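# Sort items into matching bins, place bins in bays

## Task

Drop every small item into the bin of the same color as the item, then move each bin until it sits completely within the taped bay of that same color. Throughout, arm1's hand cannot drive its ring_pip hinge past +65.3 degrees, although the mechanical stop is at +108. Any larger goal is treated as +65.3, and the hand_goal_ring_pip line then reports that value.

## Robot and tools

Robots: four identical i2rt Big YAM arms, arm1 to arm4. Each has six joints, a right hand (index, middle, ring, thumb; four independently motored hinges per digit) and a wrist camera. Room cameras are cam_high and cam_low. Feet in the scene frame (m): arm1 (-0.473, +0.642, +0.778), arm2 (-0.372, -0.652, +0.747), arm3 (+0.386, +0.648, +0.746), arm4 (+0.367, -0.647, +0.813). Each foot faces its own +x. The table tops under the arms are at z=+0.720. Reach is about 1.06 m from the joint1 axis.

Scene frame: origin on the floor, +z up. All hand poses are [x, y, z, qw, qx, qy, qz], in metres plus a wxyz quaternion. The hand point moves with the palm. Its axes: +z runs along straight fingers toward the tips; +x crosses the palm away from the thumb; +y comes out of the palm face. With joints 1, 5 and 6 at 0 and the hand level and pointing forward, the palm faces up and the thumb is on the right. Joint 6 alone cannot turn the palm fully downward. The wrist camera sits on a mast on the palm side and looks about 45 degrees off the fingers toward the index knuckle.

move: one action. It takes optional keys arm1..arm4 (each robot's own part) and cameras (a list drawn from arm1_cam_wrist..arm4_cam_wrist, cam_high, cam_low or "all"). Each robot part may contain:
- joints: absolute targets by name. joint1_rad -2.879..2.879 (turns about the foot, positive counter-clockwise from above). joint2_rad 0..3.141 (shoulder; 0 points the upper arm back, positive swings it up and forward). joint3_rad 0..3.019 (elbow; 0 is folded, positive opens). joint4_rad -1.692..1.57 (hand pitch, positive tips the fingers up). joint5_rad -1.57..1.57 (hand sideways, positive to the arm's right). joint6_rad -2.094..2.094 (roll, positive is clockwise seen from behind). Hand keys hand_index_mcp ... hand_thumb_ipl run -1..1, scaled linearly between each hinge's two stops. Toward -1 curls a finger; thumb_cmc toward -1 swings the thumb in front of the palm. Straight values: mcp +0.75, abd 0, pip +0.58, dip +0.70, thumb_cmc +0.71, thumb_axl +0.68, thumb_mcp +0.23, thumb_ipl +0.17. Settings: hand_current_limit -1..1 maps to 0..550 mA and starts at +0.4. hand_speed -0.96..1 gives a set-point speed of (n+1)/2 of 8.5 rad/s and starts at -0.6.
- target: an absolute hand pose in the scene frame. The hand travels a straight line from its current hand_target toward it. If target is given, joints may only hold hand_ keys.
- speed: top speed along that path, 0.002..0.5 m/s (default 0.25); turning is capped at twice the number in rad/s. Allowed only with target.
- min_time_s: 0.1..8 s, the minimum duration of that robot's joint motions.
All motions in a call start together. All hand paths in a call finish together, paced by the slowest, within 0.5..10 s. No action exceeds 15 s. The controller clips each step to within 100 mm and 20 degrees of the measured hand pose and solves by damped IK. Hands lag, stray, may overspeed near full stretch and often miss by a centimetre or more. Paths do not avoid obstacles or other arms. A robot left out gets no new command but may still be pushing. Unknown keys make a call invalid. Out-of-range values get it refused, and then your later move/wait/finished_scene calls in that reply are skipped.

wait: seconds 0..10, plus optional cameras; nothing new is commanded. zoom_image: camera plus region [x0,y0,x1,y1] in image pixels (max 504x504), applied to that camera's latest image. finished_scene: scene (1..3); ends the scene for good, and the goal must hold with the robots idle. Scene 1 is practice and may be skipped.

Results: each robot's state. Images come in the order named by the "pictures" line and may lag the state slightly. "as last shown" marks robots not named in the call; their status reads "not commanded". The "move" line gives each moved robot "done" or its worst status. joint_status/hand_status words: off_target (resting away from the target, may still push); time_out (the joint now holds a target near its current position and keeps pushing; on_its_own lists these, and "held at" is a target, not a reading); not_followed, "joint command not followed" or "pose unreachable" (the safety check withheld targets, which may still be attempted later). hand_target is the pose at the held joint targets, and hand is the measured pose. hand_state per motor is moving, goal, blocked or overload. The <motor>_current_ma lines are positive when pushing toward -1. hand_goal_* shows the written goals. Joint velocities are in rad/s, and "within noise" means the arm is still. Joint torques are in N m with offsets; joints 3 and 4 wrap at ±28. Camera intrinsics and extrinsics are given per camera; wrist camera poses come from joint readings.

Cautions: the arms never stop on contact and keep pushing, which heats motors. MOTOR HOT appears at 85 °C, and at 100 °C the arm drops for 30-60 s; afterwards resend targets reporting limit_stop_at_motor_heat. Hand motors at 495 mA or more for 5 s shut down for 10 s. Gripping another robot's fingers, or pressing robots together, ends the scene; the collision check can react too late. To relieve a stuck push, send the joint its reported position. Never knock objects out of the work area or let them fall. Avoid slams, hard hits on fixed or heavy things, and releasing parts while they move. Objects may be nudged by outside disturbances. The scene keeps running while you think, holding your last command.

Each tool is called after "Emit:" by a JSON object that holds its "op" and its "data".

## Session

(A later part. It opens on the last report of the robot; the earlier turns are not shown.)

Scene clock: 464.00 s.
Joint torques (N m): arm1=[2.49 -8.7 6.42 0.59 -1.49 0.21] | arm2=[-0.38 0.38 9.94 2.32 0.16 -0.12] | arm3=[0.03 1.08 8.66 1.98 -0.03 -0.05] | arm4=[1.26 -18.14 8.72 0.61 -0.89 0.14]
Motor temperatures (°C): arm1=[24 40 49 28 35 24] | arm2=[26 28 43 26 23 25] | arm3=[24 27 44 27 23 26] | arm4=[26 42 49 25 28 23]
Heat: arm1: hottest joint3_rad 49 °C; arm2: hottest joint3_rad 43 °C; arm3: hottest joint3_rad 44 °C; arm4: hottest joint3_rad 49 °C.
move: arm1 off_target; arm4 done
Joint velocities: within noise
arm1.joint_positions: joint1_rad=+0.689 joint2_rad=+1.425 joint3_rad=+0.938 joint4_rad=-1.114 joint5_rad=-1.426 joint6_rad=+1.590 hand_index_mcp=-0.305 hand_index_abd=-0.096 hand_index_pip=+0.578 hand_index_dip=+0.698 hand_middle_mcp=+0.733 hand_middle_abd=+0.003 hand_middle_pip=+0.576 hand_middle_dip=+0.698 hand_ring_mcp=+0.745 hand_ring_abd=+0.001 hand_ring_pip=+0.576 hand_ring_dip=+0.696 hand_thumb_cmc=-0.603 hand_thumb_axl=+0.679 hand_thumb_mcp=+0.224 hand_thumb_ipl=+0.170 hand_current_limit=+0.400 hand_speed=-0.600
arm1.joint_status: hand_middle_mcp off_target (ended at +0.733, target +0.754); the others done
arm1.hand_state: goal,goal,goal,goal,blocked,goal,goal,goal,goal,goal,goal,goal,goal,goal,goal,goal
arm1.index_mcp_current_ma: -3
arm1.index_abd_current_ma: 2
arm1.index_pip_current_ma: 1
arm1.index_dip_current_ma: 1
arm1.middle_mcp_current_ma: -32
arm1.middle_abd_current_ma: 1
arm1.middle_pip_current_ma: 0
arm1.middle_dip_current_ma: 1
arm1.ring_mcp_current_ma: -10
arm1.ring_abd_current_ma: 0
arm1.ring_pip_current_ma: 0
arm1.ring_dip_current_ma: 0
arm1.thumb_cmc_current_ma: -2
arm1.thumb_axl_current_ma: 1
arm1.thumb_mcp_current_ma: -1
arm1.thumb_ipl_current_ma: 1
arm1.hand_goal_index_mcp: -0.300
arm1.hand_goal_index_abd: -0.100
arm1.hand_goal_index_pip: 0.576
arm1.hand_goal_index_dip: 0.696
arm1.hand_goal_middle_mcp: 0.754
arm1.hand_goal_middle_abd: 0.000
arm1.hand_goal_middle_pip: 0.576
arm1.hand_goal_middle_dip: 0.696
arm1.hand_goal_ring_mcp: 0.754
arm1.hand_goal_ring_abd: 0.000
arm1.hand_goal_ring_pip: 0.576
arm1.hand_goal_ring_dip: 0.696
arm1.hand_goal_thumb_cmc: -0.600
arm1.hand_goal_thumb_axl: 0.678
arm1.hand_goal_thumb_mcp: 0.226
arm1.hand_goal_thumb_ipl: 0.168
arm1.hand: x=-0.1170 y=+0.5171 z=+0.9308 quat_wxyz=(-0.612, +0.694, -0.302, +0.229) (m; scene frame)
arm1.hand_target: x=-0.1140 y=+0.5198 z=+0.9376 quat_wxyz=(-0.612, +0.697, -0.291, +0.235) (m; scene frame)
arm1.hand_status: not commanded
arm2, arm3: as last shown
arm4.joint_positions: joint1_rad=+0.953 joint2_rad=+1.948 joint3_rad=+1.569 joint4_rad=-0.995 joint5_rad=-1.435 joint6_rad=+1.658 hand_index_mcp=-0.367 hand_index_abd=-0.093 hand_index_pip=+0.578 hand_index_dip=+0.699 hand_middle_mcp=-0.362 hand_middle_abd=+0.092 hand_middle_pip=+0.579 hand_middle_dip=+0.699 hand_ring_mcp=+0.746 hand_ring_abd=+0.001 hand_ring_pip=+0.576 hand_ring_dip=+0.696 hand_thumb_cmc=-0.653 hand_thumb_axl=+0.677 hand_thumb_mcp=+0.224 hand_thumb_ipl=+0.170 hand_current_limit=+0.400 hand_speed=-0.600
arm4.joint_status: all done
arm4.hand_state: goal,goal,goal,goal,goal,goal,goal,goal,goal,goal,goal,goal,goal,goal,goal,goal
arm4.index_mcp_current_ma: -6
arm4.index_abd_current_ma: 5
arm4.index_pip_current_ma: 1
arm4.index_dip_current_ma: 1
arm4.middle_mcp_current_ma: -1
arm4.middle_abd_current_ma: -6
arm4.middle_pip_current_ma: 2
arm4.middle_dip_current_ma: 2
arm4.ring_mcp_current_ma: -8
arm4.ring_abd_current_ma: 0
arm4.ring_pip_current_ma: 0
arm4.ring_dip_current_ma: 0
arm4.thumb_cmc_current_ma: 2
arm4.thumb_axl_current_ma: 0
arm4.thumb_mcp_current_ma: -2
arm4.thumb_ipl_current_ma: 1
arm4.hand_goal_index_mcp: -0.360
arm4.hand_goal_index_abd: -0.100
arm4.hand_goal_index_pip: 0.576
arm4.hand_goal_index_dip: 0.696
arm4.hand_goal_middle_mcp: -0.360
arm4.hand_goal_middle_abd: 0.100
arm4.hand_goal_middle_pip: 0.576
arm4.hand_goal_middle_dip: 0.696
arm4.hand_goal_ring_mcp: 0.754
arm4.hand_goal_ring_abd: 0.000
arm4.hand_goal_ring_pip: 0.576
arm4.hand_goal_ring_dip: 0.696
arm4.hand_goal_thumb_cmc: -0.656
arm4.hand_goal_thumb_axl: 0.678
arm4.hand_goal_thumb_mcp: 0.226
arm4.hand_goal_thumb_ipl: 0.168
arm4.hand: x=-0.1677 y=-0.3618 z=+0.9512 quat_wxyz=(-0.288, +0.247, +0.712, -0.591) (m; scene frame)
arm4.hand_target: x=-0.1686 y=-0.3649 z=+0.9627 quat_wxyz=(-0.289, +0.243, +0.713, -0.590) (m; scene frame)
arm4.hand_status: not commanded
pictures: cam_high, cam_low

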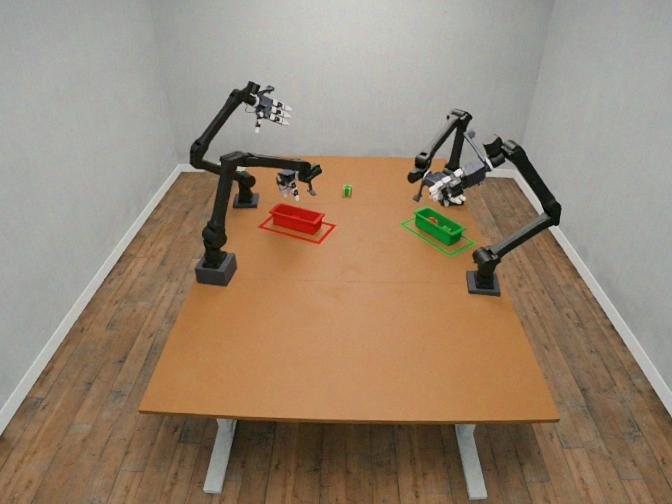

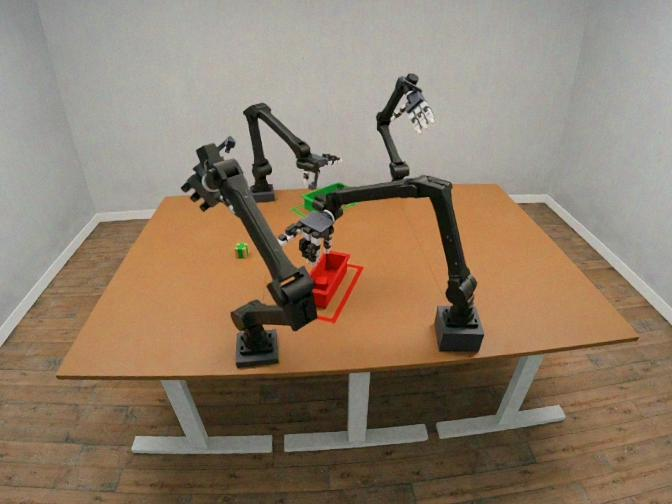

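Emit:
{"op": "move", "data": {"arm1": {"target": [-0.088, 0.480, 0.90, 0.6039, -0.6946, 0.2949, -0.2564], "speed": 0.1}, "arm4": {"joints": {"joint1_rad": 0.25, "hand_index_mcp": -0.3, "hand_middle_mcp": -0.3}, "min_time_s": 3}, "cameras": ["cam_high", "cam_low", "arm1_cam_wrist"]}}

Emit:
{"op": "zoom_image", "data": {"camera": "cam_high", "region": [395, 150, 485, 250]}}

Emit:
{"op": "zoom_image", "data": {"camera": "cam_low", "region": [275, 140, 375, 230]}}

Scene clock: 473.67 s.
Joint torques (N m): arm1=[0.62 -8.35 8.46 0.72 -1.45 0.2] | arm2=[-0.91 0.79 9.91 2.61 0.18 -0.11] | arm3=[0.03 1.03 8.66 1.98 -0.04 -0.06] | arm4=[1.26 -18.14 8.7 0.59 -0.9 0.14]
Motor temperatures (°C): arm1=[24 39 49 28 36 24] | arm2=[26 28 44 26 23 25] | arm3=[24 27 45 27 23 26] | arm4=[26 43 49 25 28 23]
Heat: arm1: hottest joint3_rad 49 °C; arm2: hottest joint3_rad 44 °C; arm3: hottest joint3_rad 45 °C; arm4: hottest joint3_rad 49 °C.
move: arm1 off_target; arm4 done
Joint velocities: within noise
arm1.joint_positions: joint1_rad=+0.682 joint2_rad=+1.537 joint3_rad=+0.938 joint4_rad=-0.940 joint5_rad=-1.429 joint6_rad=+1.636 hand_index_mcp=-0.305 hand_index_abd=-0.096 hand_index_pip=+0.578 hand_index_dip=+0.698 hand_middle_mcp=+0.733 hand_middle_abd=+0.003 hand_middle_pip=+0.576 hand_middle_dip=+0.698 hand_ring_mcp=+0.745 hand_ring_abd=+0.001 hand_ring_pip=+0.576 hand_ring_dip=+0.696 hand_thumb_cmc=-0.603 hand_thumb_axl=+0.679 hand_thumb_mcp=+0.224 hand_thumb_ipl=+0.170 hand_current_limit=+0.400 hand_speed=-0.600
arm1.joint_status: not commanded
arm1.hand_state: goal,goal,goal,goal,blocked,goal,goal,goal,goal,goal,goal,goal,goal,goal,goal,goal
arm1.index_mcp_current_ma: -3
arm1.index_abd_current_ma: 2
arm1.index_pip_current_ma: 1
arm1.index_dip_current_ma: 1
arm1.middle_mcp_current_ma: -31
arm1.middle_abd_current_ma: 1
arm1.middle_pip_current_ma: 0
arm1.middle_dip_current_ma: 1
arm1.ring_mcp_current_ma: -10
arm1.ring_abd_current_ma: 0
arm1.ring_pip_current_ma: 0
arm1.ring_dip_current_ma: 0
arm1.thumb_cmc_current_ma: -2
arm1.thumb_axl_current_ma: 1
arm1.thumb_mcp_current_ma: -1
arm1.thumb_ipl_current_ma: 1
arm1.hand_goal_index_mcp: -0.300
arm1.hand_goal_index_abd: -0.100
arm1.hand_goal_index_pip: 0.576
arm1.hand_goal_index_dip: 0.696
arm1.hand_goal_middle_mcp: 0.754
arm1.hand_goal_middle_abd: 0.000
arm1.hand_goal_middle_pip: 0.576
arm1.hand_goal_middle_dip: 0.696
arm1.hand_goal_ring_mcp: 0.754
arm1.hand_goal_ring_abd: 0.000
arm1.hand_goal_ring_pip: 0.576
arm1.hand_goal_ring_dip: 0.696
arm1.hand_goal_thumb_cmc: -0.600
arm1.hand_goal_thumb_axl: 0.678
arm1.hand_goal_thumb_mcp: 0.226
arm1.hand_goal_thumb_ipl: 0.168
arm1.hand: x=-0.0976 y=+0.4951 z=+0.8904 quat_wxyz=(-0.610, +0.693, -0.302, +0.239) (m; scene frame)
arm1.hand_target: x=-0.0886 y=+0.4803 z=+0.9002 quat_wxyz=(-0.604, +0.695, -0.295, +0.256) (m; scene frame)
arm1.hand_status: off_target (0.020 m and 2.2 deg from the pose sent, 0.056 m and 3.4 deg at the start)
arm2: as last shown
arm3.joint_positions: joint1_rad=+0.347 joint2_rad=+0.594 joint3_rad=+1.419 joint4_rad=-1.355 joint5_rad=+0.000 joint6_rad=+1.050 hand_index_mcp=+0.755 hand_index_abd=+0.000 hand_index_pip=+0.577 hand_index_dip=+0.696 hand_middle_mcp=+0.755 hand_middle_abd=+0.000 hand_middle_pip=+0.577 hand_middle_dip=+0.696 hand_ring_mcp=+0.755 hand_ring_abd=+0.000 hand_ring_pip=+0.577 hand_ring_dip=+0.696 hand_thumb_cmc=+0.715 hand_thumb_axl=+0.677 hand_thumb_mcp=+0.226 hand_thumb_ipl=+0.168 hand_current_limit=+0.400 hand_speed=-0.600
arm3.joint_status: not commanded
arm3.hand_state: goal,goal,goal,goal,goal,goal,goal,goal,goal,goal,goal,goal,goal,goal,goal,goal
arm3.index_mcp_current_ma: 1
arm3.index_abd_current_ma: 0
arm3.index_pip_current_ma: 1
arm3.index_dip_current_ma: 0
arm3.middle_mcp_current_ma: 1
arm3.middle_abd_current_ma: 0
arm3.middle_pip_current_ma: 1
arm3.middle_dip_current_ma: 0
arm3.ring_mcp_current_ma: 1
arm3.ring_abd_current_ma: 0
arm3.ring_pip_current_ma: 1
arm3.ring_dip_current_ma: 0
arm3.thumb_cmc_current_ma: 1
arm3.thumb_axl_current_ma: -1
arm3.thumb_mcp_current_ma: 0
arm3.thumb_ipl_current_ma: 0
arm3.hand_goal_index_mcp: 0.754
arm3.hand_goal_index_abd: 0.000
arm3.hand_goal_index_pip: 0.576
arm3.hand_goal_index_dip: 0.696
arm3.hand_goal_middle_mcp: 0.754
arm3.hand_goal_middle_abd: 0.000
arm3.hand_goal_middle_pip: 0.576
arm3.hand_goal_middle_dip: 0.696
arm3.hand_goal_ring_mcp: 0.754
arm3.hand_goal_ring_abd: 0.000
arm3.hand_goal_ring_pip: 0.576
arm3.hand_goal_ring_dip: 0.696
arm3.hand_goal_thumb_cmc: 0.714
arm3.hand_goal_thumb_axl: 0.678
arm3.hand_goal_thumb_mcp: 0.226
arm3.hand_goal_thumb_ipl: 0.168
arm3.hand: x=+0.3516 y=+0.3959 z=+1.3160 quat_wxyz=(+0.395, +0.796, -0.355, +0.290) (m; scene frame)
arm3.hand_target: x=+0.3509 y=+0.3989 z=+1.3285 quat_wxyz=(+0.406, +0.789, -0.352, +0.297) (m; scene frame)
arm3.hand_status: not commanded
arm4.joint_positions: joint1_rad=+0.248 joint2_rad=+1.948 joint3_rad=+1.569 joint4_rad=-0.995 joint5_rad=-1.435 joint6_rad=+1.658 hand_index_mcp=-0.307 hand_index_abd=-0.093 hand_index_pip=+0.577 hand_index_dip=+0.699 hand_middle_mcp=-0.303 hand_middle_abd=+0.092 hand_middle_pip=+0.579 hand_middle_dip=+0.699 hand_ring_mcp=+0.746 hand_ring_abd=+0.001 hand_ring_pip=+0.576 hand_ring_dip=+0.696 hand_thumb_cmc=-0.653 hand_thumb_axl=+0.677 hand_thumb_mcp=+0.224 hand_thumb_ipl=+0.170 hand_current_limit=+0.400 hand_speed=-0.600
arm4.joint_status: all done
arm4.hand_state: goal,goal,goal,goal,goal,goal,goal,goal,goal,goal,goal,goal,goal,goal,goal,goal
arm4.index_mcp_current_ma: -7
arm4.index_abd_current_ma: 5
arm4.index_pip_current_ma: 1
arm4.index_dip_current_ma: 1
arm4.middle_mcp_current_ma: -2
arm4.middle_abd_current_ma: -6
arm4.middle_pip_current_ma: 1
arm4.middle_dip_current_ma: 2
arm4.ring_mcp_current_ma: -8
arm4.ring_abd_current_ma: 0
arm4.ring_pip_current_ma: 0
arm4.ring_dip_current_ma: 0
arm4.thumb_cmc_current_ma: 2
arm4.thumb_axl_current_ma: 0
arm4.thumb_mcp_current_ma: -2
arm4.thumb_ipl_current_ma: 1
arm4.hand_goal_index_mcp: -0.300
arm4.hand_goal_index_abd: -0.100
arm4.hand_goal_index_pip: 0.576
arm4.hand_goal_index_dip: 0.696
arm4.hand_goal_middle_mcp: -0.300
arm4.hand_goal_middle_abd: 0.100
arm4.hand_goal_middle_pip: 0.576
arm4.hand_goal_middle_dip: 0.696
arm4.hand_goal_ring_mcp: 0.754
arm4.hand_goal_ring_abd: 0.000
arm4.hand_goal_ring_pip: 0.576
arm4.hand_goal_ring_dip: 0.696
arm4.hand_goal_thumb_cmc: -0.656
arm4.hand_goal_thumb_axl: 0.678
arm4.hand_goal_thumb_mcp: 0.226
arm4.hand_goal_thumb_ipl: 0.168
arm4.hand: x=+0.1455 y=-0.0835 z=+0.9528 quat_wxyz=(-0.476, +0.476, +0.582, -0.456) (m; scene frame)
arm4.hand_target: x=+0.1441 y=-0.0848 z=+0.9642 quat_wxyz=(-0.478, +0.474, +0.584, -0.455) (m; scene frame)
arm4.hand_status: not commanded
pictures: arm1_cam_wrist, cam_high, cam_low
camera_calibration:
arm1_cam_wrist: T_world_to_cam=[[-0.61203, 0.52092, -0.595031, 0.247349], [-0.758199, -0.17259, 0.628766, -0.596219], [0.224841, 0.835975, 0.500591, -0.717204], [0, 0, 0, 1]] pos_world=[-0.139411, 0.367815, 0.881089]

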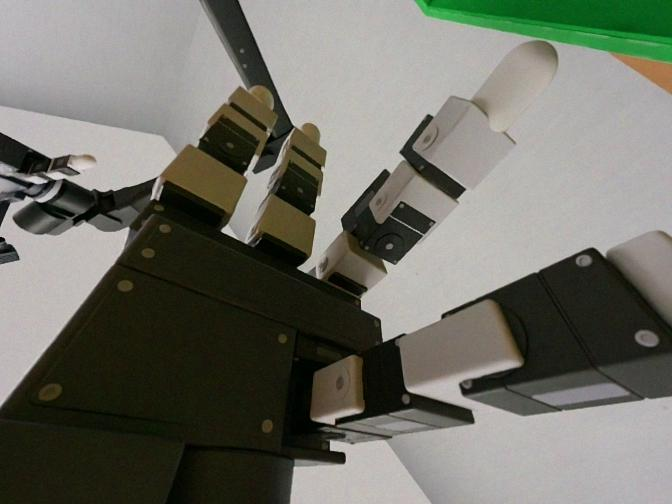

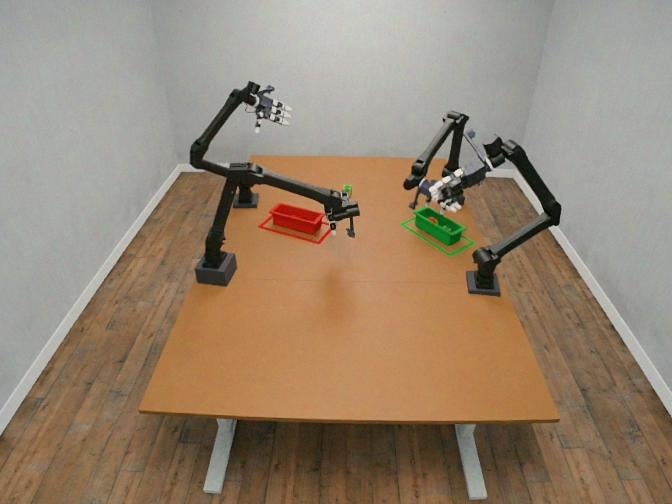

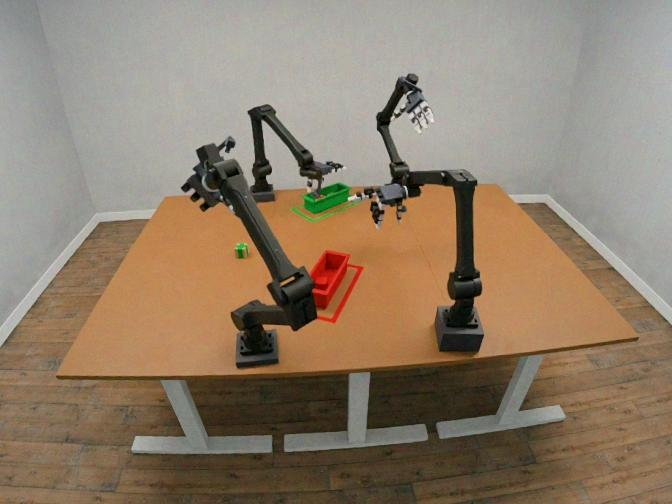

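Scaled by 5.040 from the camera's 672x504 image, which has a finer 960x720 frame.

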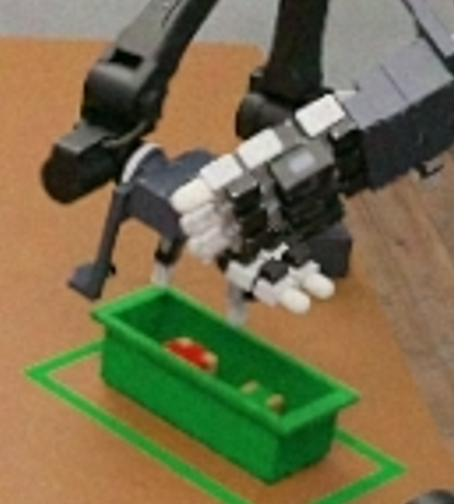

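Scaled by 5.040 from the camera's 672x504 image, which has a finer 960x720 frame.

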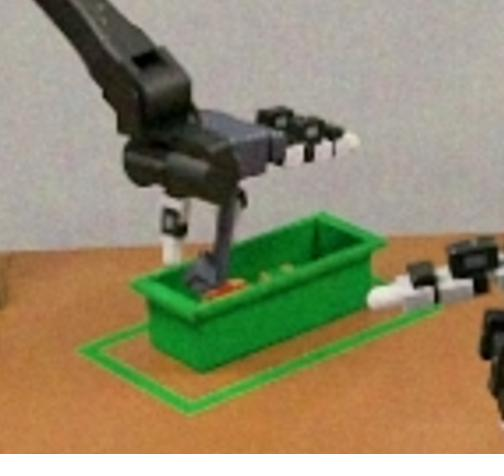

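Emit:
{"op": "move", "data": {"arm1": {"target": [-0.060, 0.452, 0.90, 0.6039, -0.6946, 0.2949, -0.2564], "speed": 0.1, "joints": {"hand_index_mcp": -0.33, "hand_index_abd": 0.12, "hand_thumb_cmc": -0.43, "hand_thumb_mcp": 0.19}}, "arm3": {"joints": {"joint1_rad": 1.2}, "min_time_s": 2.5}, "cameras": ["cam_high", "cam_low"]}}

Emit:
{"op": "zoom_image", "data": {"camera": "cam_high", "region": [395, 150, 485, 250]}}

Emit:
{"op": "zoom_image", "data": {"camera": "cam_low", "region": [275, 140, 375, 230]}}

Scene clock: 512.77 s.
Joint torques (N m): arm1=[0.79 -8.88 9.09 0.34 -1.44 0.22] | arm2=[-0.5 0.62 9.76 2.62 0.19 -0.13] | arm3=[1.26 1.2 8.61 1.98 -0.06 -0.05] | arm4=[1.26 -18.08 8.7 0.61 -0.9 0.14]
Motor temperatures (°C): arm1=[24 35 49 28 36 24] | arm2=[26 28 44 26 23 25] | arm3=[24 27 45 27 23 26] | arm4=[26 44 48 25 28 23]
Heat: arm1: hottest joint3_rad 49 °C; arm2: hottest joint3_rad 44 °C; arm3: hottest joint3_rad 45 °C; arm4: hottest joint3_rad 48 °C.
move: arm1 off_target; arm3 done
Joint velocities: within noise
arm1.joint_positions: joint1_rad=+0.681 joint2_rad=+1.619 joint3_rad=+1.042 joint4_rad=-0.940 joint5_rad=-1.429 joint6_rad=+1.647 hand_index_mcp=-0.329 hand_index_abd=+0.116 hand_index_pip=+0.578 hand_index_dip=+0.698 hand_middle_mcp=+0.733 hand_middle_abd=+0.003 hand_middle_pip=+0.576 hand_middle_dip=+0.698 hand_ring_mcp=+0.745 hand_ring_abd=+0.001 hand_ring_pip=+0.576 hand_ring_dip=+0.696 hand_thumb_cmc=-0.435 hand_thumb_axl=+0.679 hand_thumb_mcp=+0.191 hand_thumb_ipl=+0.170 hand_current_limit=+0.400 hand_speed=-0.600
arm1.joint_status: all done
arm1.hand_state: goal,goal,goal,goal,blocked,goal,goal,goal,goal,goal,goal,goal,goal,goal,goal,goal
arm1.index_mcp_current_ma: 0
arm1.index_abd_current_ma: -2
arm1.index_pip_current_ma: 1
arm1.index_dip_current_ma: 1
arm1.middle_mcp_current_ma: -31
arm1.middle_abd_current_ma: 1
arm1.middle_pip_current_ma: 0
arm1.middle_dip_current_ma: 1
arm1.ring_mcp_current_ma: -10
arm1.ring_abd_current_ma: 0
arm1.ring_pip_current_ma: 0
arm1.ring_dip_current_ma: 0
arm1.thumb_cmc_current_ma: -4
arm1.thumb_axl_current_ma: 1
arm1.thumb_mcp_current_ma: 1
arm1.thumb_ipl_current_ma: 1
arm1.hand_goal_index_mcp: -0.330
arm1.hand_goal_index_abd: 0.120
arm1.hand_goal_index_pip: 0.576
arm1.hand_goal_index_dip: 0.696
arm1.hand_goal_middle_mcp: 0.754
arm1.hand_goal_middle_abd: 0.000
arm1.hand_goal_middle_pip: 0.576
arm1.hand_goal_middle_dip: 0.696
arm1.hand_goal_ring_mcp: 0.754
arm1.hand_goal_ring_abd: 0.000
arm1.hand_goal_ring_pip: 0.576
arm1.hand_goal_ring_dip: 0.696
arm1.hand_goal_thumb_cmc: -0.430
arm1.hand_goal_thumb_axl: 0.678
arm1.hand_goal_thumb_mcp: 0.190
arm1.hand_goal_thumb_ipl: 0.168
arm1.hand: x=-0.0700 y=+0.4674 z=+0.8917 quat_wxyz=(-0.608, +0.694, -0.298, +0.244) (m; scene frame)
arm1.hand_target: x=-0.0607 y=+0.4523 z=+0.9002 quat_wxyz=(-0.604, +0.695, -0.295, +0.257) (m; scene frame)
arm1.hand_status: off_target (0.020 m and 1.5 deg from the pose sent, 0.058 m and 2.2 deg at the start)
arm2, arm4: as last shown
arm3.joint_positions: joint1_rad=+1.186 joint2_rad=+0.594 joint3_rad=+1.419 joint4_rad=-1.355 joint5_rad=+0.000 joint6_rad=+1.050 hand_index_mcp=+0.755 hand_index_abd=+0.001 hand_index_pip=+0.577 hand_index_dip=+0.696 hand_middle_mcp=+0.755 hand_middle_abd=+0.001 hand_middle_pip=+0.577 hand_middle_dip=+0.696 hand_ring_mcp=+0.755 hand_ring_abd=+0.000 hand_ring_pip=+0.577 hand_ring_dip=+0.696 hand_thumb_cmc=+0.715 hand_thumb_axl=+0.677 hand_thumb_mcp=+0.226 hand_thumb_ipl=+0.168 hand_current_limit=+0.400 hand_speed=-0.600
arm3.joint_status: all done
arm3.hand_state: goal,goal,goal,goal,goal,goal,goal,goal,goal,goal,goal,goal,goal,goal,goal,goal
arm3.index_mcp_current_ma: 2
arm3.index_abd_current_ma: 0
arm3.index_pip_current_ma: 1
arm3.index_dip_current_ma: 0
arm3.middle_mcp_current_ma: 2
arm3.middle_abd_current_ma: 0
arm3.middle_pip_current_ma: 1
arm3.middle_dip_current_ma: 0
arm3.ring_mcp_current_ma: 2
arm3.ring_abd_current_ma: 0
arm3.ring_pip_current_ma: 1
arm3.ring_dip_current_ma: 0
arm3.thumb_cmc_current_ma: 1
arm3.thumb_axl_current_ma: -1
arm3.thumb_mcp_current_ma: 0
arm3.thumb_ipl_current_ma: 0
arm3.hand_goal_index_mcp: 0.754
arm3.hand_goal_index_abd: 0.000
arm3.hand_goal_index_pip: 0.576
arm3.hand_goal_index_dip: 0.696
arm3.hand_goal_middle_mcp: 0.754
arm3.hand_goal_middle_abd: 0.000
arm3.hand_goal_middle_pip: 0.576
arm3.hand_goal_middle_dip: 0.696
arm3.hand_goal_ring_mcp: 0.754
arm3.hand_goal_ring_abd: 0.000
arm3.hand_goal_ring_pip: 0.576
arm3.hand_goal_ring_dip: 0.696
arm3.hand_goal_thumb_cmc: 0.714
arm3.hand_goal_thumb_axl: 0.678
arm3.hand_goal_thumb_mcp: 0.226
arm3.hand_goal_thumb_ipl: 0.168
arm3.hand: x=+0.5443 y=+0.4505 z=+1.3167 quat_wxyz=(+0.240, +0.870, -0.003, +0.431) (m; scene frame)
arm3.hand_target: x=+0.5441 y=+0.4541 z=+1.3291 quat_wxyz=(+0.243, +0.863, +0.003, +0.443) (m; scene frame)
arm3.hand_status: not commanded
pictures: cam_high, cam_low

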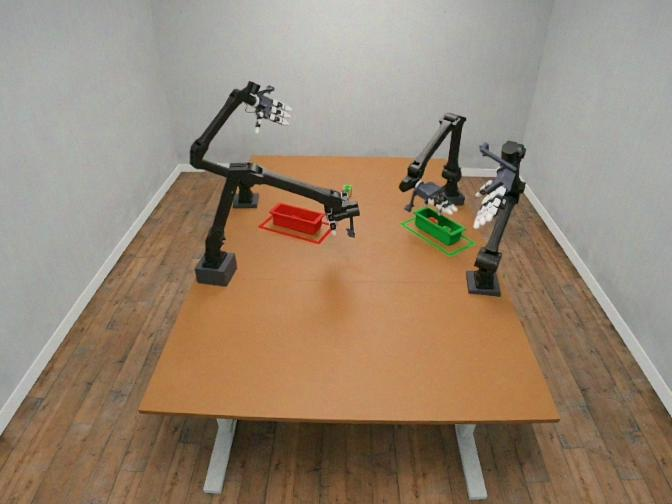

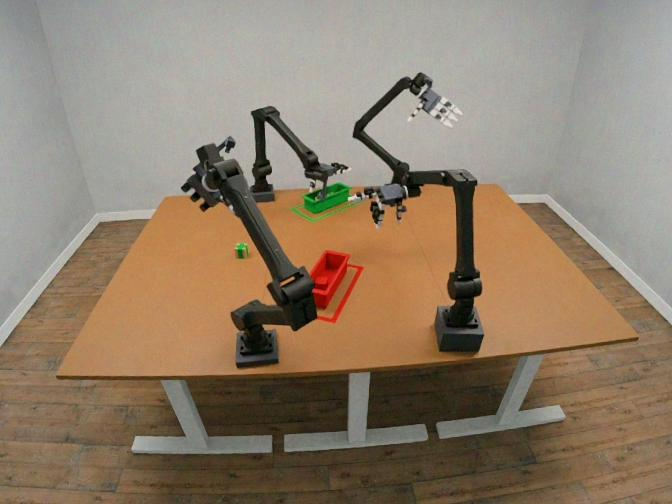

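Scaled by 5.040 from the camera's 672x504 image, which has a finer 960x720 frame.

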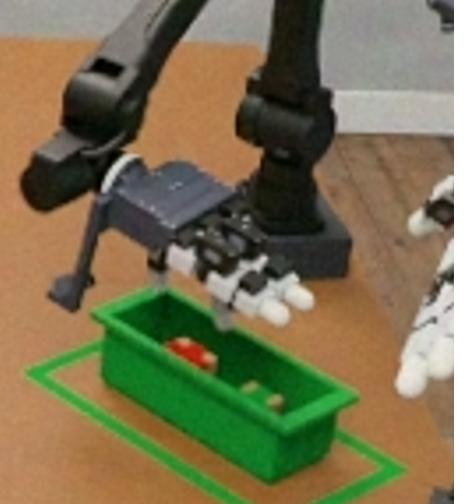

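Scaled by 5.040 from the camera's 672x504 image, which has a finer 960x720 frame.

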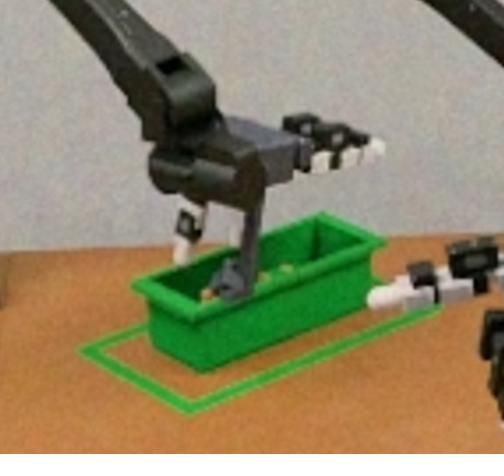

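Emit:
{"op": "move", "data": {"arm1": {"target": [-0.052, 0.450, 0.855, 0.6039, -0.6946, 0.2949, -0.2564], "speed": 0.06}, "cameras": ["cam_high", "cam_low"]}}

Emit:
{"op": "zoom_image", "data": {"camera": "cam_high", "region": [395, 170, 475, 250]}}

Emit:
{"op": "zoom_image", "data": {"camera": "cam_low", "region": [290, 150, 370, 220]}}

Scene clock: 531.10 s.
Joint torques (N m): arm1=[1.67 -10.11 5.82 0.87 -1.39 0.25] | arm2=[-0.38 1.03 9.91 2.59 0.17 -0.11] | arm3=[1.26 1.2 8.62 1.98 -0.07 -0.05] | arm4=[1.26 -18.08 8.72 0.59 -0.9 0.14]
Motor temperatures (°C): arm1=[24 34 47 28 37 24] | arm2=[26 28 44 26 23 25] | arm3=[24 27 45 27 23 26] | arm4=[26 44 48 25 28 23]
Heat: arm1: hottest joint3_rad 47 °C; arm2: hottest joint3_rad 44 °C; arm3: hottest joint3_rad 45 °C; arm4: hottest joint3_rad 48 °C.
move: arm1 done
Joint velocities: within noise
arm1.joint_positions: joint1_rad=+0.681 joint2_rad=+1.704 joint3_rad=+1.042 joint4_rad=-0.769 joint5_rad=-1.429 joint6_rad=+1.710 hand_index_mcp=-0.329 hand_index_abd=+0.116 hand_index_pip=+0.578 hand_index_dip=+0.698 hand_middle_mcp=+0.733 hand_middle_abd=+0.003 hand_middle_pip=+0.576 hand_middle_dip=+0.698 hand_ring_mcp=+0.745 hand_ring_abd=+0.001 hand_ring_pip=+0.576 hand_ring_dip=+0.696 hand_thumb_cmc=-0.435 hand_thumb_axl=+0.679 hand_thumb_mcp=+0.191 hand_thumb_ipl=+0.170 hand_current_limit=+0.400 hand_speed=-0.600
arm1.joint_status: not commanded
arm1.hand_state: goal,goal,goal,goal,blocked,goal,goal,goal,goal,goal,goal,goal,goal,goal,goal,goal
arm1.index_mcp_current_ma: 0
arm1.index_abd_current_ma: -2
arm1.index_pip_current_ma: 1
arm1.index_dip_current_ma: 1
arm1.middle_mcp_current_ma: -31
arm1.middle_abd_current_ma: 1
arm1.middle_pip_current_ma: 0
arm1.middle_dip_current_ma: 1
arm1.ring_mcp_current_ma: -10
arm1.ring_abd_current_ma: 0
arm1.ring_pip_current_ma: 0
arm1.ring_dip_current_ma: 0
arm1.thumb_cmc_current_ma: -4
arm1.thumb_axl_current_ma: 1
arm1.thumb_mcp_current_ma: 1
arm1.thumb_ipl_current_ma: 1
arm1.hand_goal_index_mcp: -0.330
arm1.hand_goal_index_abd: 0.120
arm1.hand_goal_index_pip: 0.576
arm1.hand_goal_index_dip: 0.696
arm1.hand_goal_middle_mcp: 0.754
arm1.hand_goal_middle_abd: 0.000
arm1.hand_goal_middle_pip: 0.576
arm1.hand_goal_middle_dip: 0.696
arm1.hand_goal_ring_mcp: 0.754
arm1.hand_goal_ring_abd: 0.000
arm1.hand_goal_ring_pip: 0.576
arm1.hand_goal_ring_dip: 0.696
arm1.hand_goal_thumb_cmc: -0.430
arm1.hand_goal_thumb_axl: 0.678
arm1.hand_goal_thumb_mcp: 0.190
arm1.hand_goal_thumb_ipl: 0.168
arm1.hand: x=-0.0536 y=+0.4515 z=+0.8564 quat_wxyz=(-0.604, +0.696, -0.295, +0.255) (m; scene frame)
arm1.hand_target: x=-0.0521 y=+0.4500 z=+0.8550 quat_wxyz=(-0.604, +0.695, -0.295, +0.256) (m; scene frame)
arm1.hand_status: done (0.003 m and 0.2 deg from the pose sent, 0.044 m and 1.5 deg at the start)
arm2, arm3, arm4: as last shown
pictures: cam_high, cam_low

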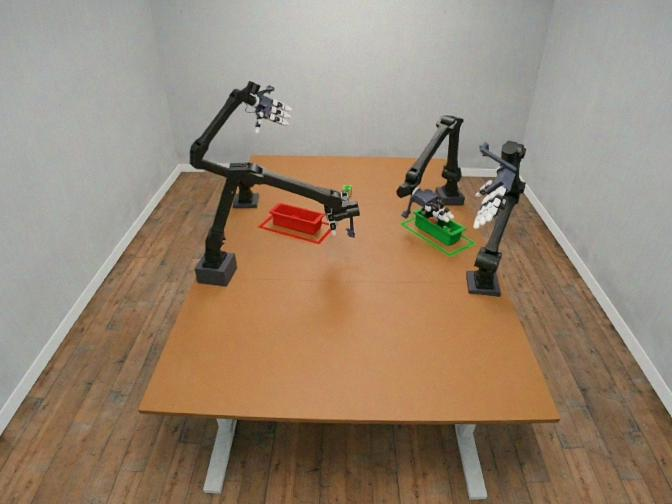

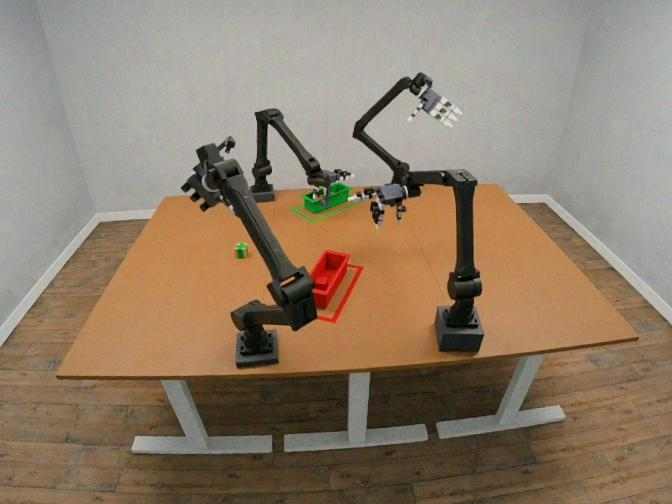

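Scaled by 6.300 from the camera's 672x504 image, which has a finer 960x720 frame.

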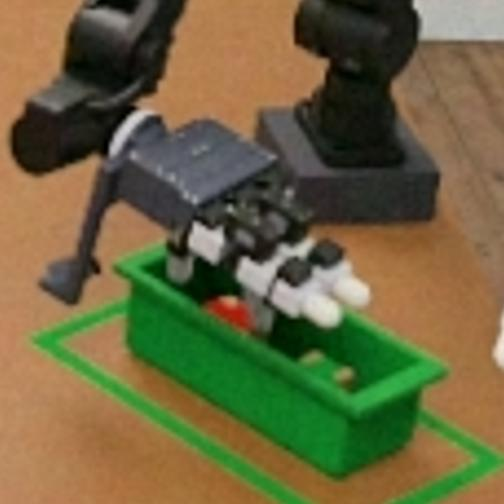

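Scaled by 6.300 from the camera's 672x504 image, which has a finer 960x720 frame.

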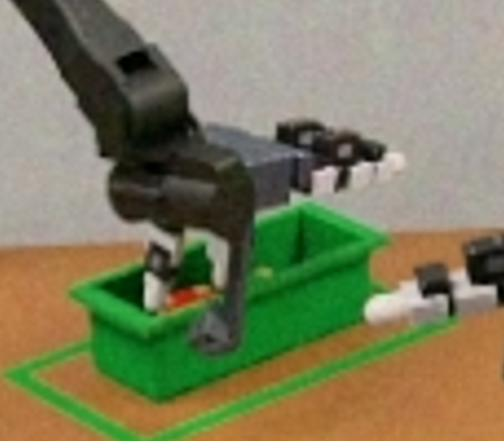

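Emit:
{"op": "move", "data": {"arm1": {"target": [-0.049, 0.452, 0.805, 0.6039, -0.6946, 0.2949, -0.2564], "speed": 0.05}, "cameras": ["cam_high", "cam_low"]}}

Emit:
{"op": "zoom_image", "data": {"camera": "cam_high", "region": [395, 170, 475, 250]}}

Emit:
{"op": "zoom_image", "data": {"camera": "cam_low", "region": [290, 150, 370, 220]}}

Scene clock: 551.33 s.
Joint torques (N m): arm1=[2.26 -10.4 5.11 0.99 -1.19 0.21] | arm2=[-0.38 1.14 9.89 2.61 0.19 -0.14] | arm3=[1.26 1.14 8.62 1.98 -0.06 -0.05] | arm4=[1.26 -18.08 8.72 0.62 -0.9 0.14]
Motor temperatures (°C): arm1=[24 34 45 28 37 24] | arm2=[26 28 44 26 23 25] | arm3=[24 27 45 27 23 26] | arm4=[26 45 48 25 28 23]
Heat: arm1: hottest joint3_rad 45 °C; arm2: hottest joint3_rad 44 °C; arm3: hottest joint3_rad 45 °C; arm4: hottest joint3_rad 48 °C.
move: arm1 done
Joint velocities: within noise
arm1.joint_positions: joint1_rad=+0.681 joint2_rad=+1.790 joint3_rad=+0.996 joint4_rad=-0.577 joint5_rad=-1.432 joint6_rad=+1.767 hand_index_mcp=-0.329 hand_index_abd=+0.119 hand_index_pip=+0.578 hand_index_dip=+0.698 hand_middle_mcp=+0.734 hand_middle_abd=+0.003 hand_middle_pip=+0.576 hand_middle_dip=+0.698 hand_ring_mcp=+0.745 hand_ring_abd=+0.001 hand_ring_pip=+0.576 hand_ring_dip=+0.696 hand_thumb_cmc=-0.434 hand_thumb_axl=+0.679 hand_thumb_mcp=+0.191 hand_thumb_ipl=+0.170 hand_current_limit=+0.400 hand_speed=-0.600
arm1.joint_status: not commanded
arm1.hand_state: goal,goal,goal,goal,blocked,goal,goal,goal,goal,goal,goal,goal,goal,goal,goal,goal
arm1.index_mcp_current_ma: 0
arm1.index_abd_current_ma: 0
arm1.index_pip_current_ma: 1
arm1.index_dip_current_ma: 1
arm1.middle_mcp_current_ma: -31
arm1.middle_abd_current_ma: 1
arm1.middle_pip_current_ma: 0
arm1.middle_dip_current_ma: 1
arm1.ring_mcp_current_ma: -10
arm1.ring_abd_current_ma: 0
arm1.ring_pip_current_ma: 0
arm1.ring_dip_current_ma: 0
arm1.thumb_cmc_current_ma: -3
arm1.thumb_axl_current_ma: 1
arm1.thumb_mcp_current_ma: 1
arm1.thumb_ipl_current_ma: 1
arm1.hand_goal_index_mcp: -0.330
arm1.hand_goal_index_abd: 0.120
arm1.hand_goal_index_pip: 0.576
arm1.hand_goal_index_dip: 0.696
arm1.hand_goal_middle_mcp: 0.754
arm1.hand_goal_middle_abd: 0.000
arm1.hand_goal_middle_pip: 0.576
arm1.hand_goal_middle_dip: 0.696
arm1.hand_goal_ring_mcp: 0.754
arm1.hand_goal_ring_abd: 0.000
arm1.hand_goal_ring_pip: 0.576
arm1.hand_goal_ring_dip: 0.696
arm1.hand_goal_thumb_cmc: -0.430
arm1.hand_goal_thumb_axl: 0.678
arm1.hand_goal_thumb_mcp: 0.190
arm1.hand_goal_thumb_ipl: 0.168
arm1.hand: x=-0.0509 y=+0.4496 z=+0.8088 quat_wxyz=(-0.604, +0.694, -0.295, +0.259) (m; scene frame)
arm1.hand_target: x=-0.0491 y=+0.4519 z=+0.8051 quat_wxyz=(-0.604, +0.695, -0.295, +0.256) (m; scene frame)
arm1.hand_status: done (0.005 m and 0.3 deg from the pose sent, 0.052 m and 0.2 deg at the start)
arm2.joint_positions: joint1_rad=+0.591 joint2_rad=+0.597 joint3_rad=+1.324 joint4_rad=-1.296 joint5_rad=+0.041 joint6_rad=+1.167 hand_index_mcp=+0.755 hand_index_abd=+0.001 hand_index_pip=+0.577 hand_index_dip=+0.696 hand_middle_mcp=+0.755 hand_middle_abd=+0.001 hand_middle_pip=+0.577 hand_middle_dip=+0.696 hand_ring_mcp=+0.755 hand_ring_abd=+0.001 hand_ring_pip=+0.577 hand_ring_dip=+0.696 hand_thumb_cmc=+0.714 hand_thumb_axl=+0.677 hand_thumb_mcp=+0.226 hand_thumb_ipl=+0.168 hand_current_limit=+0.400 hand_speed=-0.600
arm2.joint_status: not commanded
arm2.hand_state: goal,goal,goal,goal,goal,goal,goal,goal,goal,goal,goal,goal,goal,goal,goal,goal
arm2.index_mcp_current_ma: 0
arm2.index_abd_current_ma: 0
arm2.index_pip_current_ma: 0
arm2.index_dip_current_ma: 0
arm2.middle_mcp_current_ma: 0
arm2.middle_abd_current_ma: 0
arm2.middle_pip_current_ma: 0
arm2.middle_dip_current_ma: 0
arm2.ring_mcp_current_ma: 0
arm2.ring_abd_current_ma: 0
arm2.ring_pip_current_ma: 0
arm2.ring_dip_current_ma: 0
arm2.thumb_cmc_current_ma: 0
arm2.thumb_axl_current_ma: 0
arm2.thumb_mcp_current_ma: 0
arm2.thumb_ipl_current_ma: 0
arm2.hand_goal_index_mcp: 0.754
arm2.hand_goal_index_abd: 0.000
arm2.hand_goal_index_pip: 0.576
arm2.hand_goal_index_dip: 0.696
arm2.hand_goal_middle_mcp: 0.754
arm2.hand_goal_middle_abd: 0.000
arm2.hand_goal_middle_pip: 0.576
arm2.hand_goal_middle_dip: 0.696
arm2.hand_goal_ring_mcp: 0.754
arm2.hand_goal_ring_abd: 0.000
arm2.hand_goal_ring_pip: 0.576
arm2.hand_goal_ring_dip: 0.696
arm2.hand_goal_thumb_cmc: 0.714
arm2.hand_goal_thumb_axl: 0.678
arm2.hand_goal_thumb_mcp: 0.226
arm2.hand_goal_thumb_ipl: 0.168
arm2.hand: x=-0.4458 y=-0.4043 z=+1.2819 quat_wxyz=(-0.379, +0.221, +0.846, +0.303) (m; scene frame)
arm2.hand_target: x=-0.4462 y=-0.4072 z=+1.2924 quat_wxyz=(-0.389, +0.216, +0.841, +0.307) (m; scene frame)
arm2.hand_status: not commanded
arm3, arm4: as last shown
pictures: cam_high, cam_low

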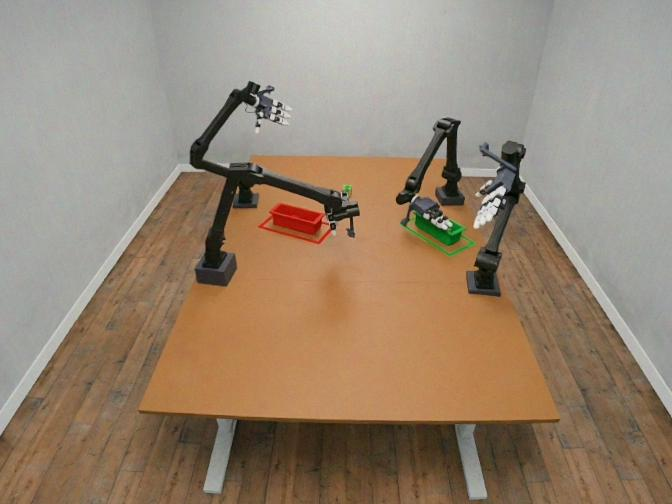

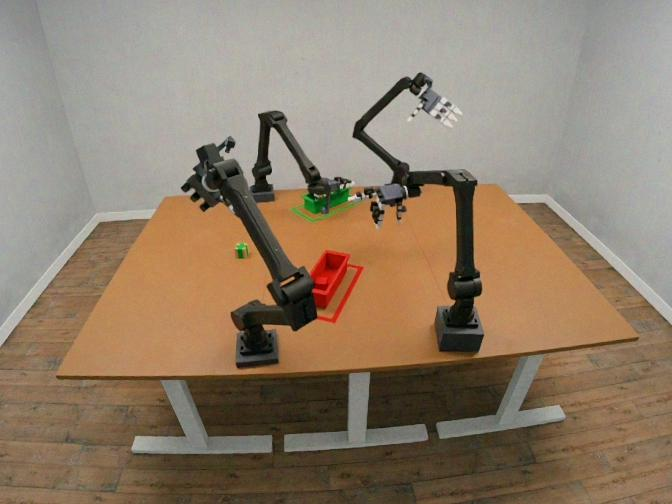

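Scaled by 6.300 from the camera's 672x504 image, which has a finer 960x720 frame.

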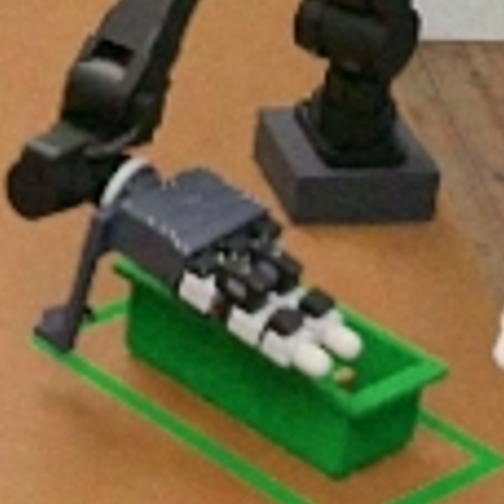

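Scaled by 6.300 from the camera's 672x504 image, which has a finer 960x720 frame.

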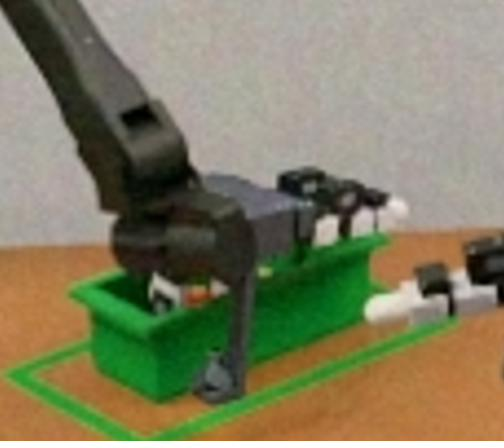

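Emit:
{"op": "move", "data": {"arm1": {"joints": {"hand_speed": -0.85, "hand_index_mcp": -0.58, "hand_thumb_mcp": 0.10}}, "cameras": ["cam_high", "cam_low"]}}

Emit:
{"op": "zoom_image", "data": {"camera": "cam_low", "region": [290, 150, 370, 220]}}

Scene clock: 555.60 s.
Joint torques (N m): arm1=[2.32 -10.34 5.09 0.99 -1.2 0.19] | arm2=[-0.38 0.79 9.83 2.58 0.16 -0.12] | arm3=[1.26 1.2 8.62 1.99 -0.07 -0.05] | arm4=[1.26 -18.14 8.72 0.61 -0.9 0.14]
Motor temperatures (°C): arm1=[24 34 44 28 36 24] | arm2=[26 28 44 26 23 25] | arm3=[24 27 45 27 23 26] | arm4=[26 45 48 25 28 23]
Heat: arm1: hottest joint3_rad 44 °C; arm2: hottest joint3_rad 44 °C; arm3: hottest joint3_rad 45 °C; arm4: hottest joint3_rad 48 °C.
move: arm1 off_target
Joint velocities: within noise
arm1.joint_positions: joint1_rad=+0.681 joint2_rad=+1.790 joint3_rad=+0.996 joint4_rad=-0.576 joint5_rad=-1.432 joint6_rad=+1.769 hand_index_mcp=-0.417 hand_index_abd=+0.122 hand_index_pip=+0.615 hand_index_dip=+0.708 hand_middle_mcp=+0.734 hand_middle_abd=+0.003 hand_middle_pip=+0.576 hand_middle_dip=+0.698 hand_ring_mcp=+0.745 hand_ring_abd=+0.001 hand_ring_pip=+0.576 hand_ring_dip=+0.696 hand_thumb_cmc=-0.437 hand_thumb_axl=+0.677 hand_thumb_mcp=+0.132 hand_thumb_ipl=+0.179 hand_current_limit=+0.400 hand_speed=-0.850
arm1.joint_status: hand_index_mcp off_target (ended at -0.417, target -0.580); hand_thumb_mcp off_target (ended at +0.132, target +0.100); the others done
arm1.hand_state: blocked,goal,blocked,goal,blocked,goal,goal,goal,goal,goal,goal,goal,goal,goal,blocked,goal
arm1.index_mcp_current_ma: 385
arm1.index_abd_current_ma: 1
arm1.index_pip_current_ma: 71
arm1.index_dip_current_ma: 13
arm1.middle_mcp_current_ma: -31
arm1.middle_abd_current_ma: 1
arm1.middle_pip_current_ma: 0
arm1.middle_dip_current_ma: 1
arm1.ring_mcp_current_ma: -10
arm1.ring_abd_current_ma: 0
arm1.ring_pip_current_ma: 0
arm1.ring_dip_current_ma: 0
arm1.thumb_cmc_current_ma: -6
arm1.thumb_axl_current_ma: -1
arm1.thumb_mcp_current_ma: 77
arm1.thumb_ipl_current_ma: 17
arm1.hand_goal_index_mcp: -0.580
arm1.hand_goal_index_abd: 0.120
arm1.hand_goal_index_pip: 0.576
arm1.hand_goal_index_dip: 0.696
arm1.hand_goal_middle_mcp: 0.754
arm1.hand_goal_middle_abd: 0.000
arm1.hand_goal_middle_pip: 0.576
arm1.hand_goal_middle_dip: 0.696
arm1.hand_goal_ring_mcp: 0.754
arm1.hand_goal_ring_abd: 0.000
arm1.hand_goal_ring_pip: 0.576
arm1.hand_goal_ring_dip: 0.696
arm1.hand_goal_thumb_cmc: -0.430
arm1.hand_goal_thumb_axl: 0.678
arm1.hand_goal_thumb_mcp: 0.100
arm1.hand_goal_thumb_ipl: 0.168
arm1.hand: x=-0.0510 y=+0.4496 z=+0.8088 quat_wxyz=(-0.604, +0.694, -0.296, +0.259) (m; scene frame)
arm1.hand_target: x=-0.0491 y=+0.4519 z=+0.8051 quat_wxyz=(-0.604, +0.695, -0.295, +0.256) (m; scene frame)
arm1.hand_status: not commanded
arm2, arm3, arm4: as last shown
pictures: cam_high, cam_low

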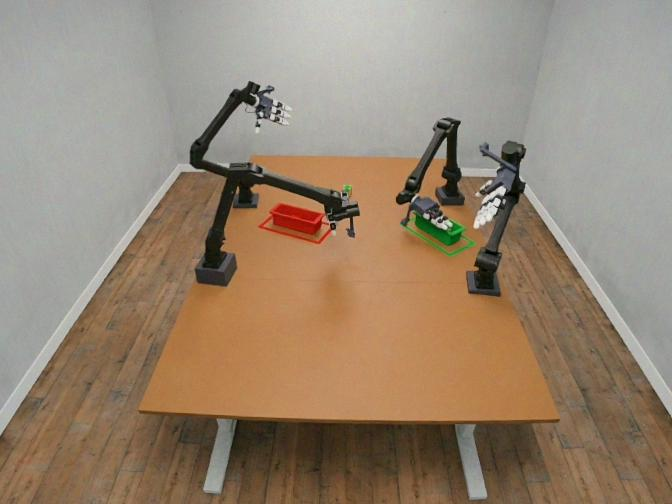

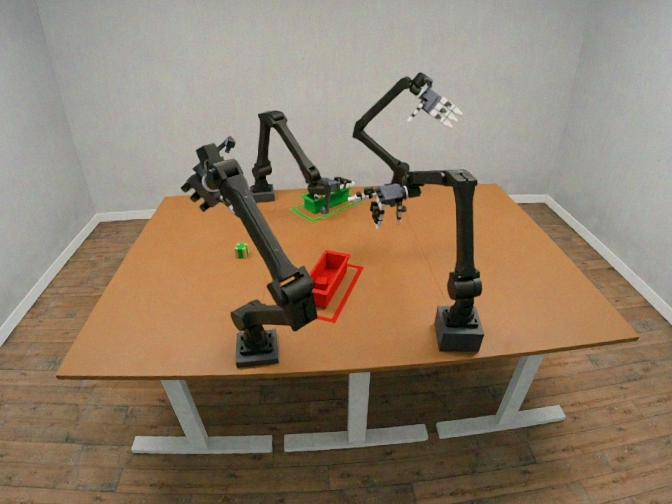

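Scaled by 6.300 from the camera's 672x504 image, which has a finer 960x720 frame.

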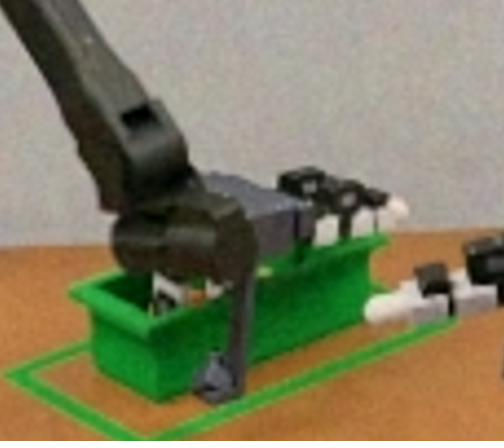

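Emit:
{"op": "move", "data": {"arm1": {"target": [-0.049, 0.452, 0.95, 0.6039, -0.6946, 0.2949, -0.2564], "speed": 0.08}, "cameras": ["cam_high", "cam_low"]}}

Scene clock: 585.47 s.
Joint torques (N m): arm1=[2.14 -10.7 10 -0.1 -1.31 0.06] | arm2=[0.03 0.44 9.87 2.5 0.17 -0.11] | arm3=[1.26 1.2 8.62 1.99 -0.06 -0.05] | arm4=[1.26 -18.08 8.7 0.59 -0.9 0.14]
Motor temperatures (°C): arm1=[24 33 43 28 36 24] | arm2=[26 28 44 26 23 25] | arm3=[24 27 45 27 23 26] | arm4=[26 45 48 25 28 23]
Heat: arm1: hottest joint3_rad 43 °C; arm2: hottest joint3_rad 44 °C; arm3: hottest joint3_rad 45 °C; arm4: hottest joint3_rad 48 °C.
move: arm1 off_target
Joint velocities: within noise
arm1.joint_positions: joint1_rad=+0.681 joint2_rad=+1.575 joint3_rad=+1.096 joint4_rad=-0.913 joint5_rad=-1.429 joint6_rad=+1.801 hand_index_mcp=-0.418 hand_index_abd=+0.122 hand_index_pip=+0.616 hand_index_dip=+0.709 hand_middle_mcp=+0.734 hand_middle_abd=+0.003 hand_middle_pip=+0.576 hand_middle_dip=+0.698 hand_ring_mcp=+0.745 hand_ring_abd=+0.001 hand_ring_pip=+0.576 hand_ring_dip=+0.696 hand_thumb_cmc=-0.438 hand_thumb_axl=+0.677 hand_thumb_mcp=+0.132 hand_thumb_ipl=+0.179 hand_current_limit=+0.400 hand_speed=-0.850
arm1.joint_status: not commanded
arm1.hand_state: blocked,goal,blocked,goal,blocked,goal,goal,goal,goal,goal,goal,goal,goal,goal,blocked,goal
arm1.index_mcp_current_ma: 385
arm1.index_abd_current_ma: 1
arm1.index_pip_current_ma: 73
arm1.index_dip_current_ma: 15
arm1.middle_mcp_current_ma: -31
arm1.middle_abd_current_ma: 1
arm1.middle_pip_current_ma: 0
arm1.middle_dip_current_ma: 1
arm1.ring_mcp_current_ma: -10
arm1.ring_abd_current_ma: 0
arm1.ring_pip_current_ma: 0
arm1.ring_dip_current_ma: 0
arm1.thumb_cmc_current_ma: -7
arm1.thumb_axl_current_ma: -1
arm1.thumb_mcp_current_ma: 77
arm1.thumb_ipl_current_ma: 18
arm1.hand_goal_index_mcp: -0.580
arm1.hand_goal_index_abd: 0.120
arm1.hand_goal_index_pip: 0.576
arm1.hand_goal_index_dip: 0.696
arm1.hand_goal_middle_mcp: 0.754
arm1.hand_goal_middle_abd: 0.000
arm1.hand_goal_middle_pip: 0.576
arm1.hand_goal_middle_dip: 0.696
arm1.hand_goal_ring_mcp: 0.754
arm1.hand_goal_ring_abd: 0.000
arm1.hand_goal_ring_pip: 0.576
arm1.hand_goal_ring_dip: 0.696
arm1.hand_goal_thumb_cmc: -0.430
arm1.hand_goal_thumb_axl: 0.678
arm1.hand_goal_thumb_mcp: 0.100
arm1.hand_goal_thumb_ipl: 0.168
arm1.hand: x=-0.0608 y=+0.4594 z=+0.9292 quat_wxyz=(-0.610, +0.687, -0.314, +0.241) (m; scene frame)
arm1.hand_target: x=-0.0497 y=+0.4526 z=+0.9502 quat_wxyz=(-0.604, +0.694, -0.295, +0.257) (m; scene frame)
arm1.hand_status: off_target (0.025 m and 3.0 deg from the pose sent, 0.141 m and 0.3 deg at the start)
arm2, arm3, arm4: as last shown
pictures: cam_high, cam_low

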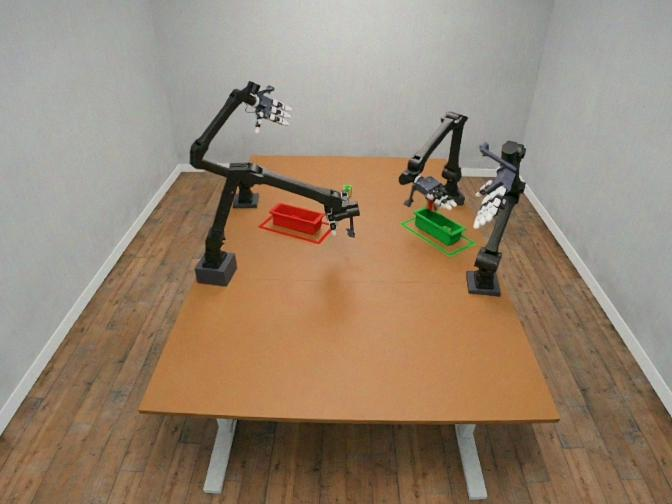

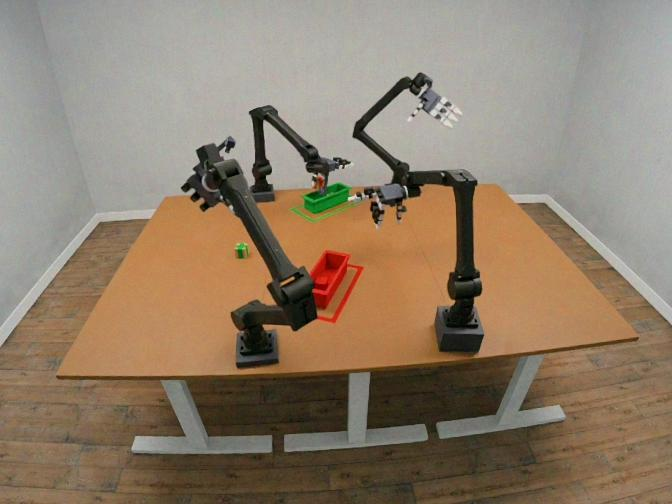

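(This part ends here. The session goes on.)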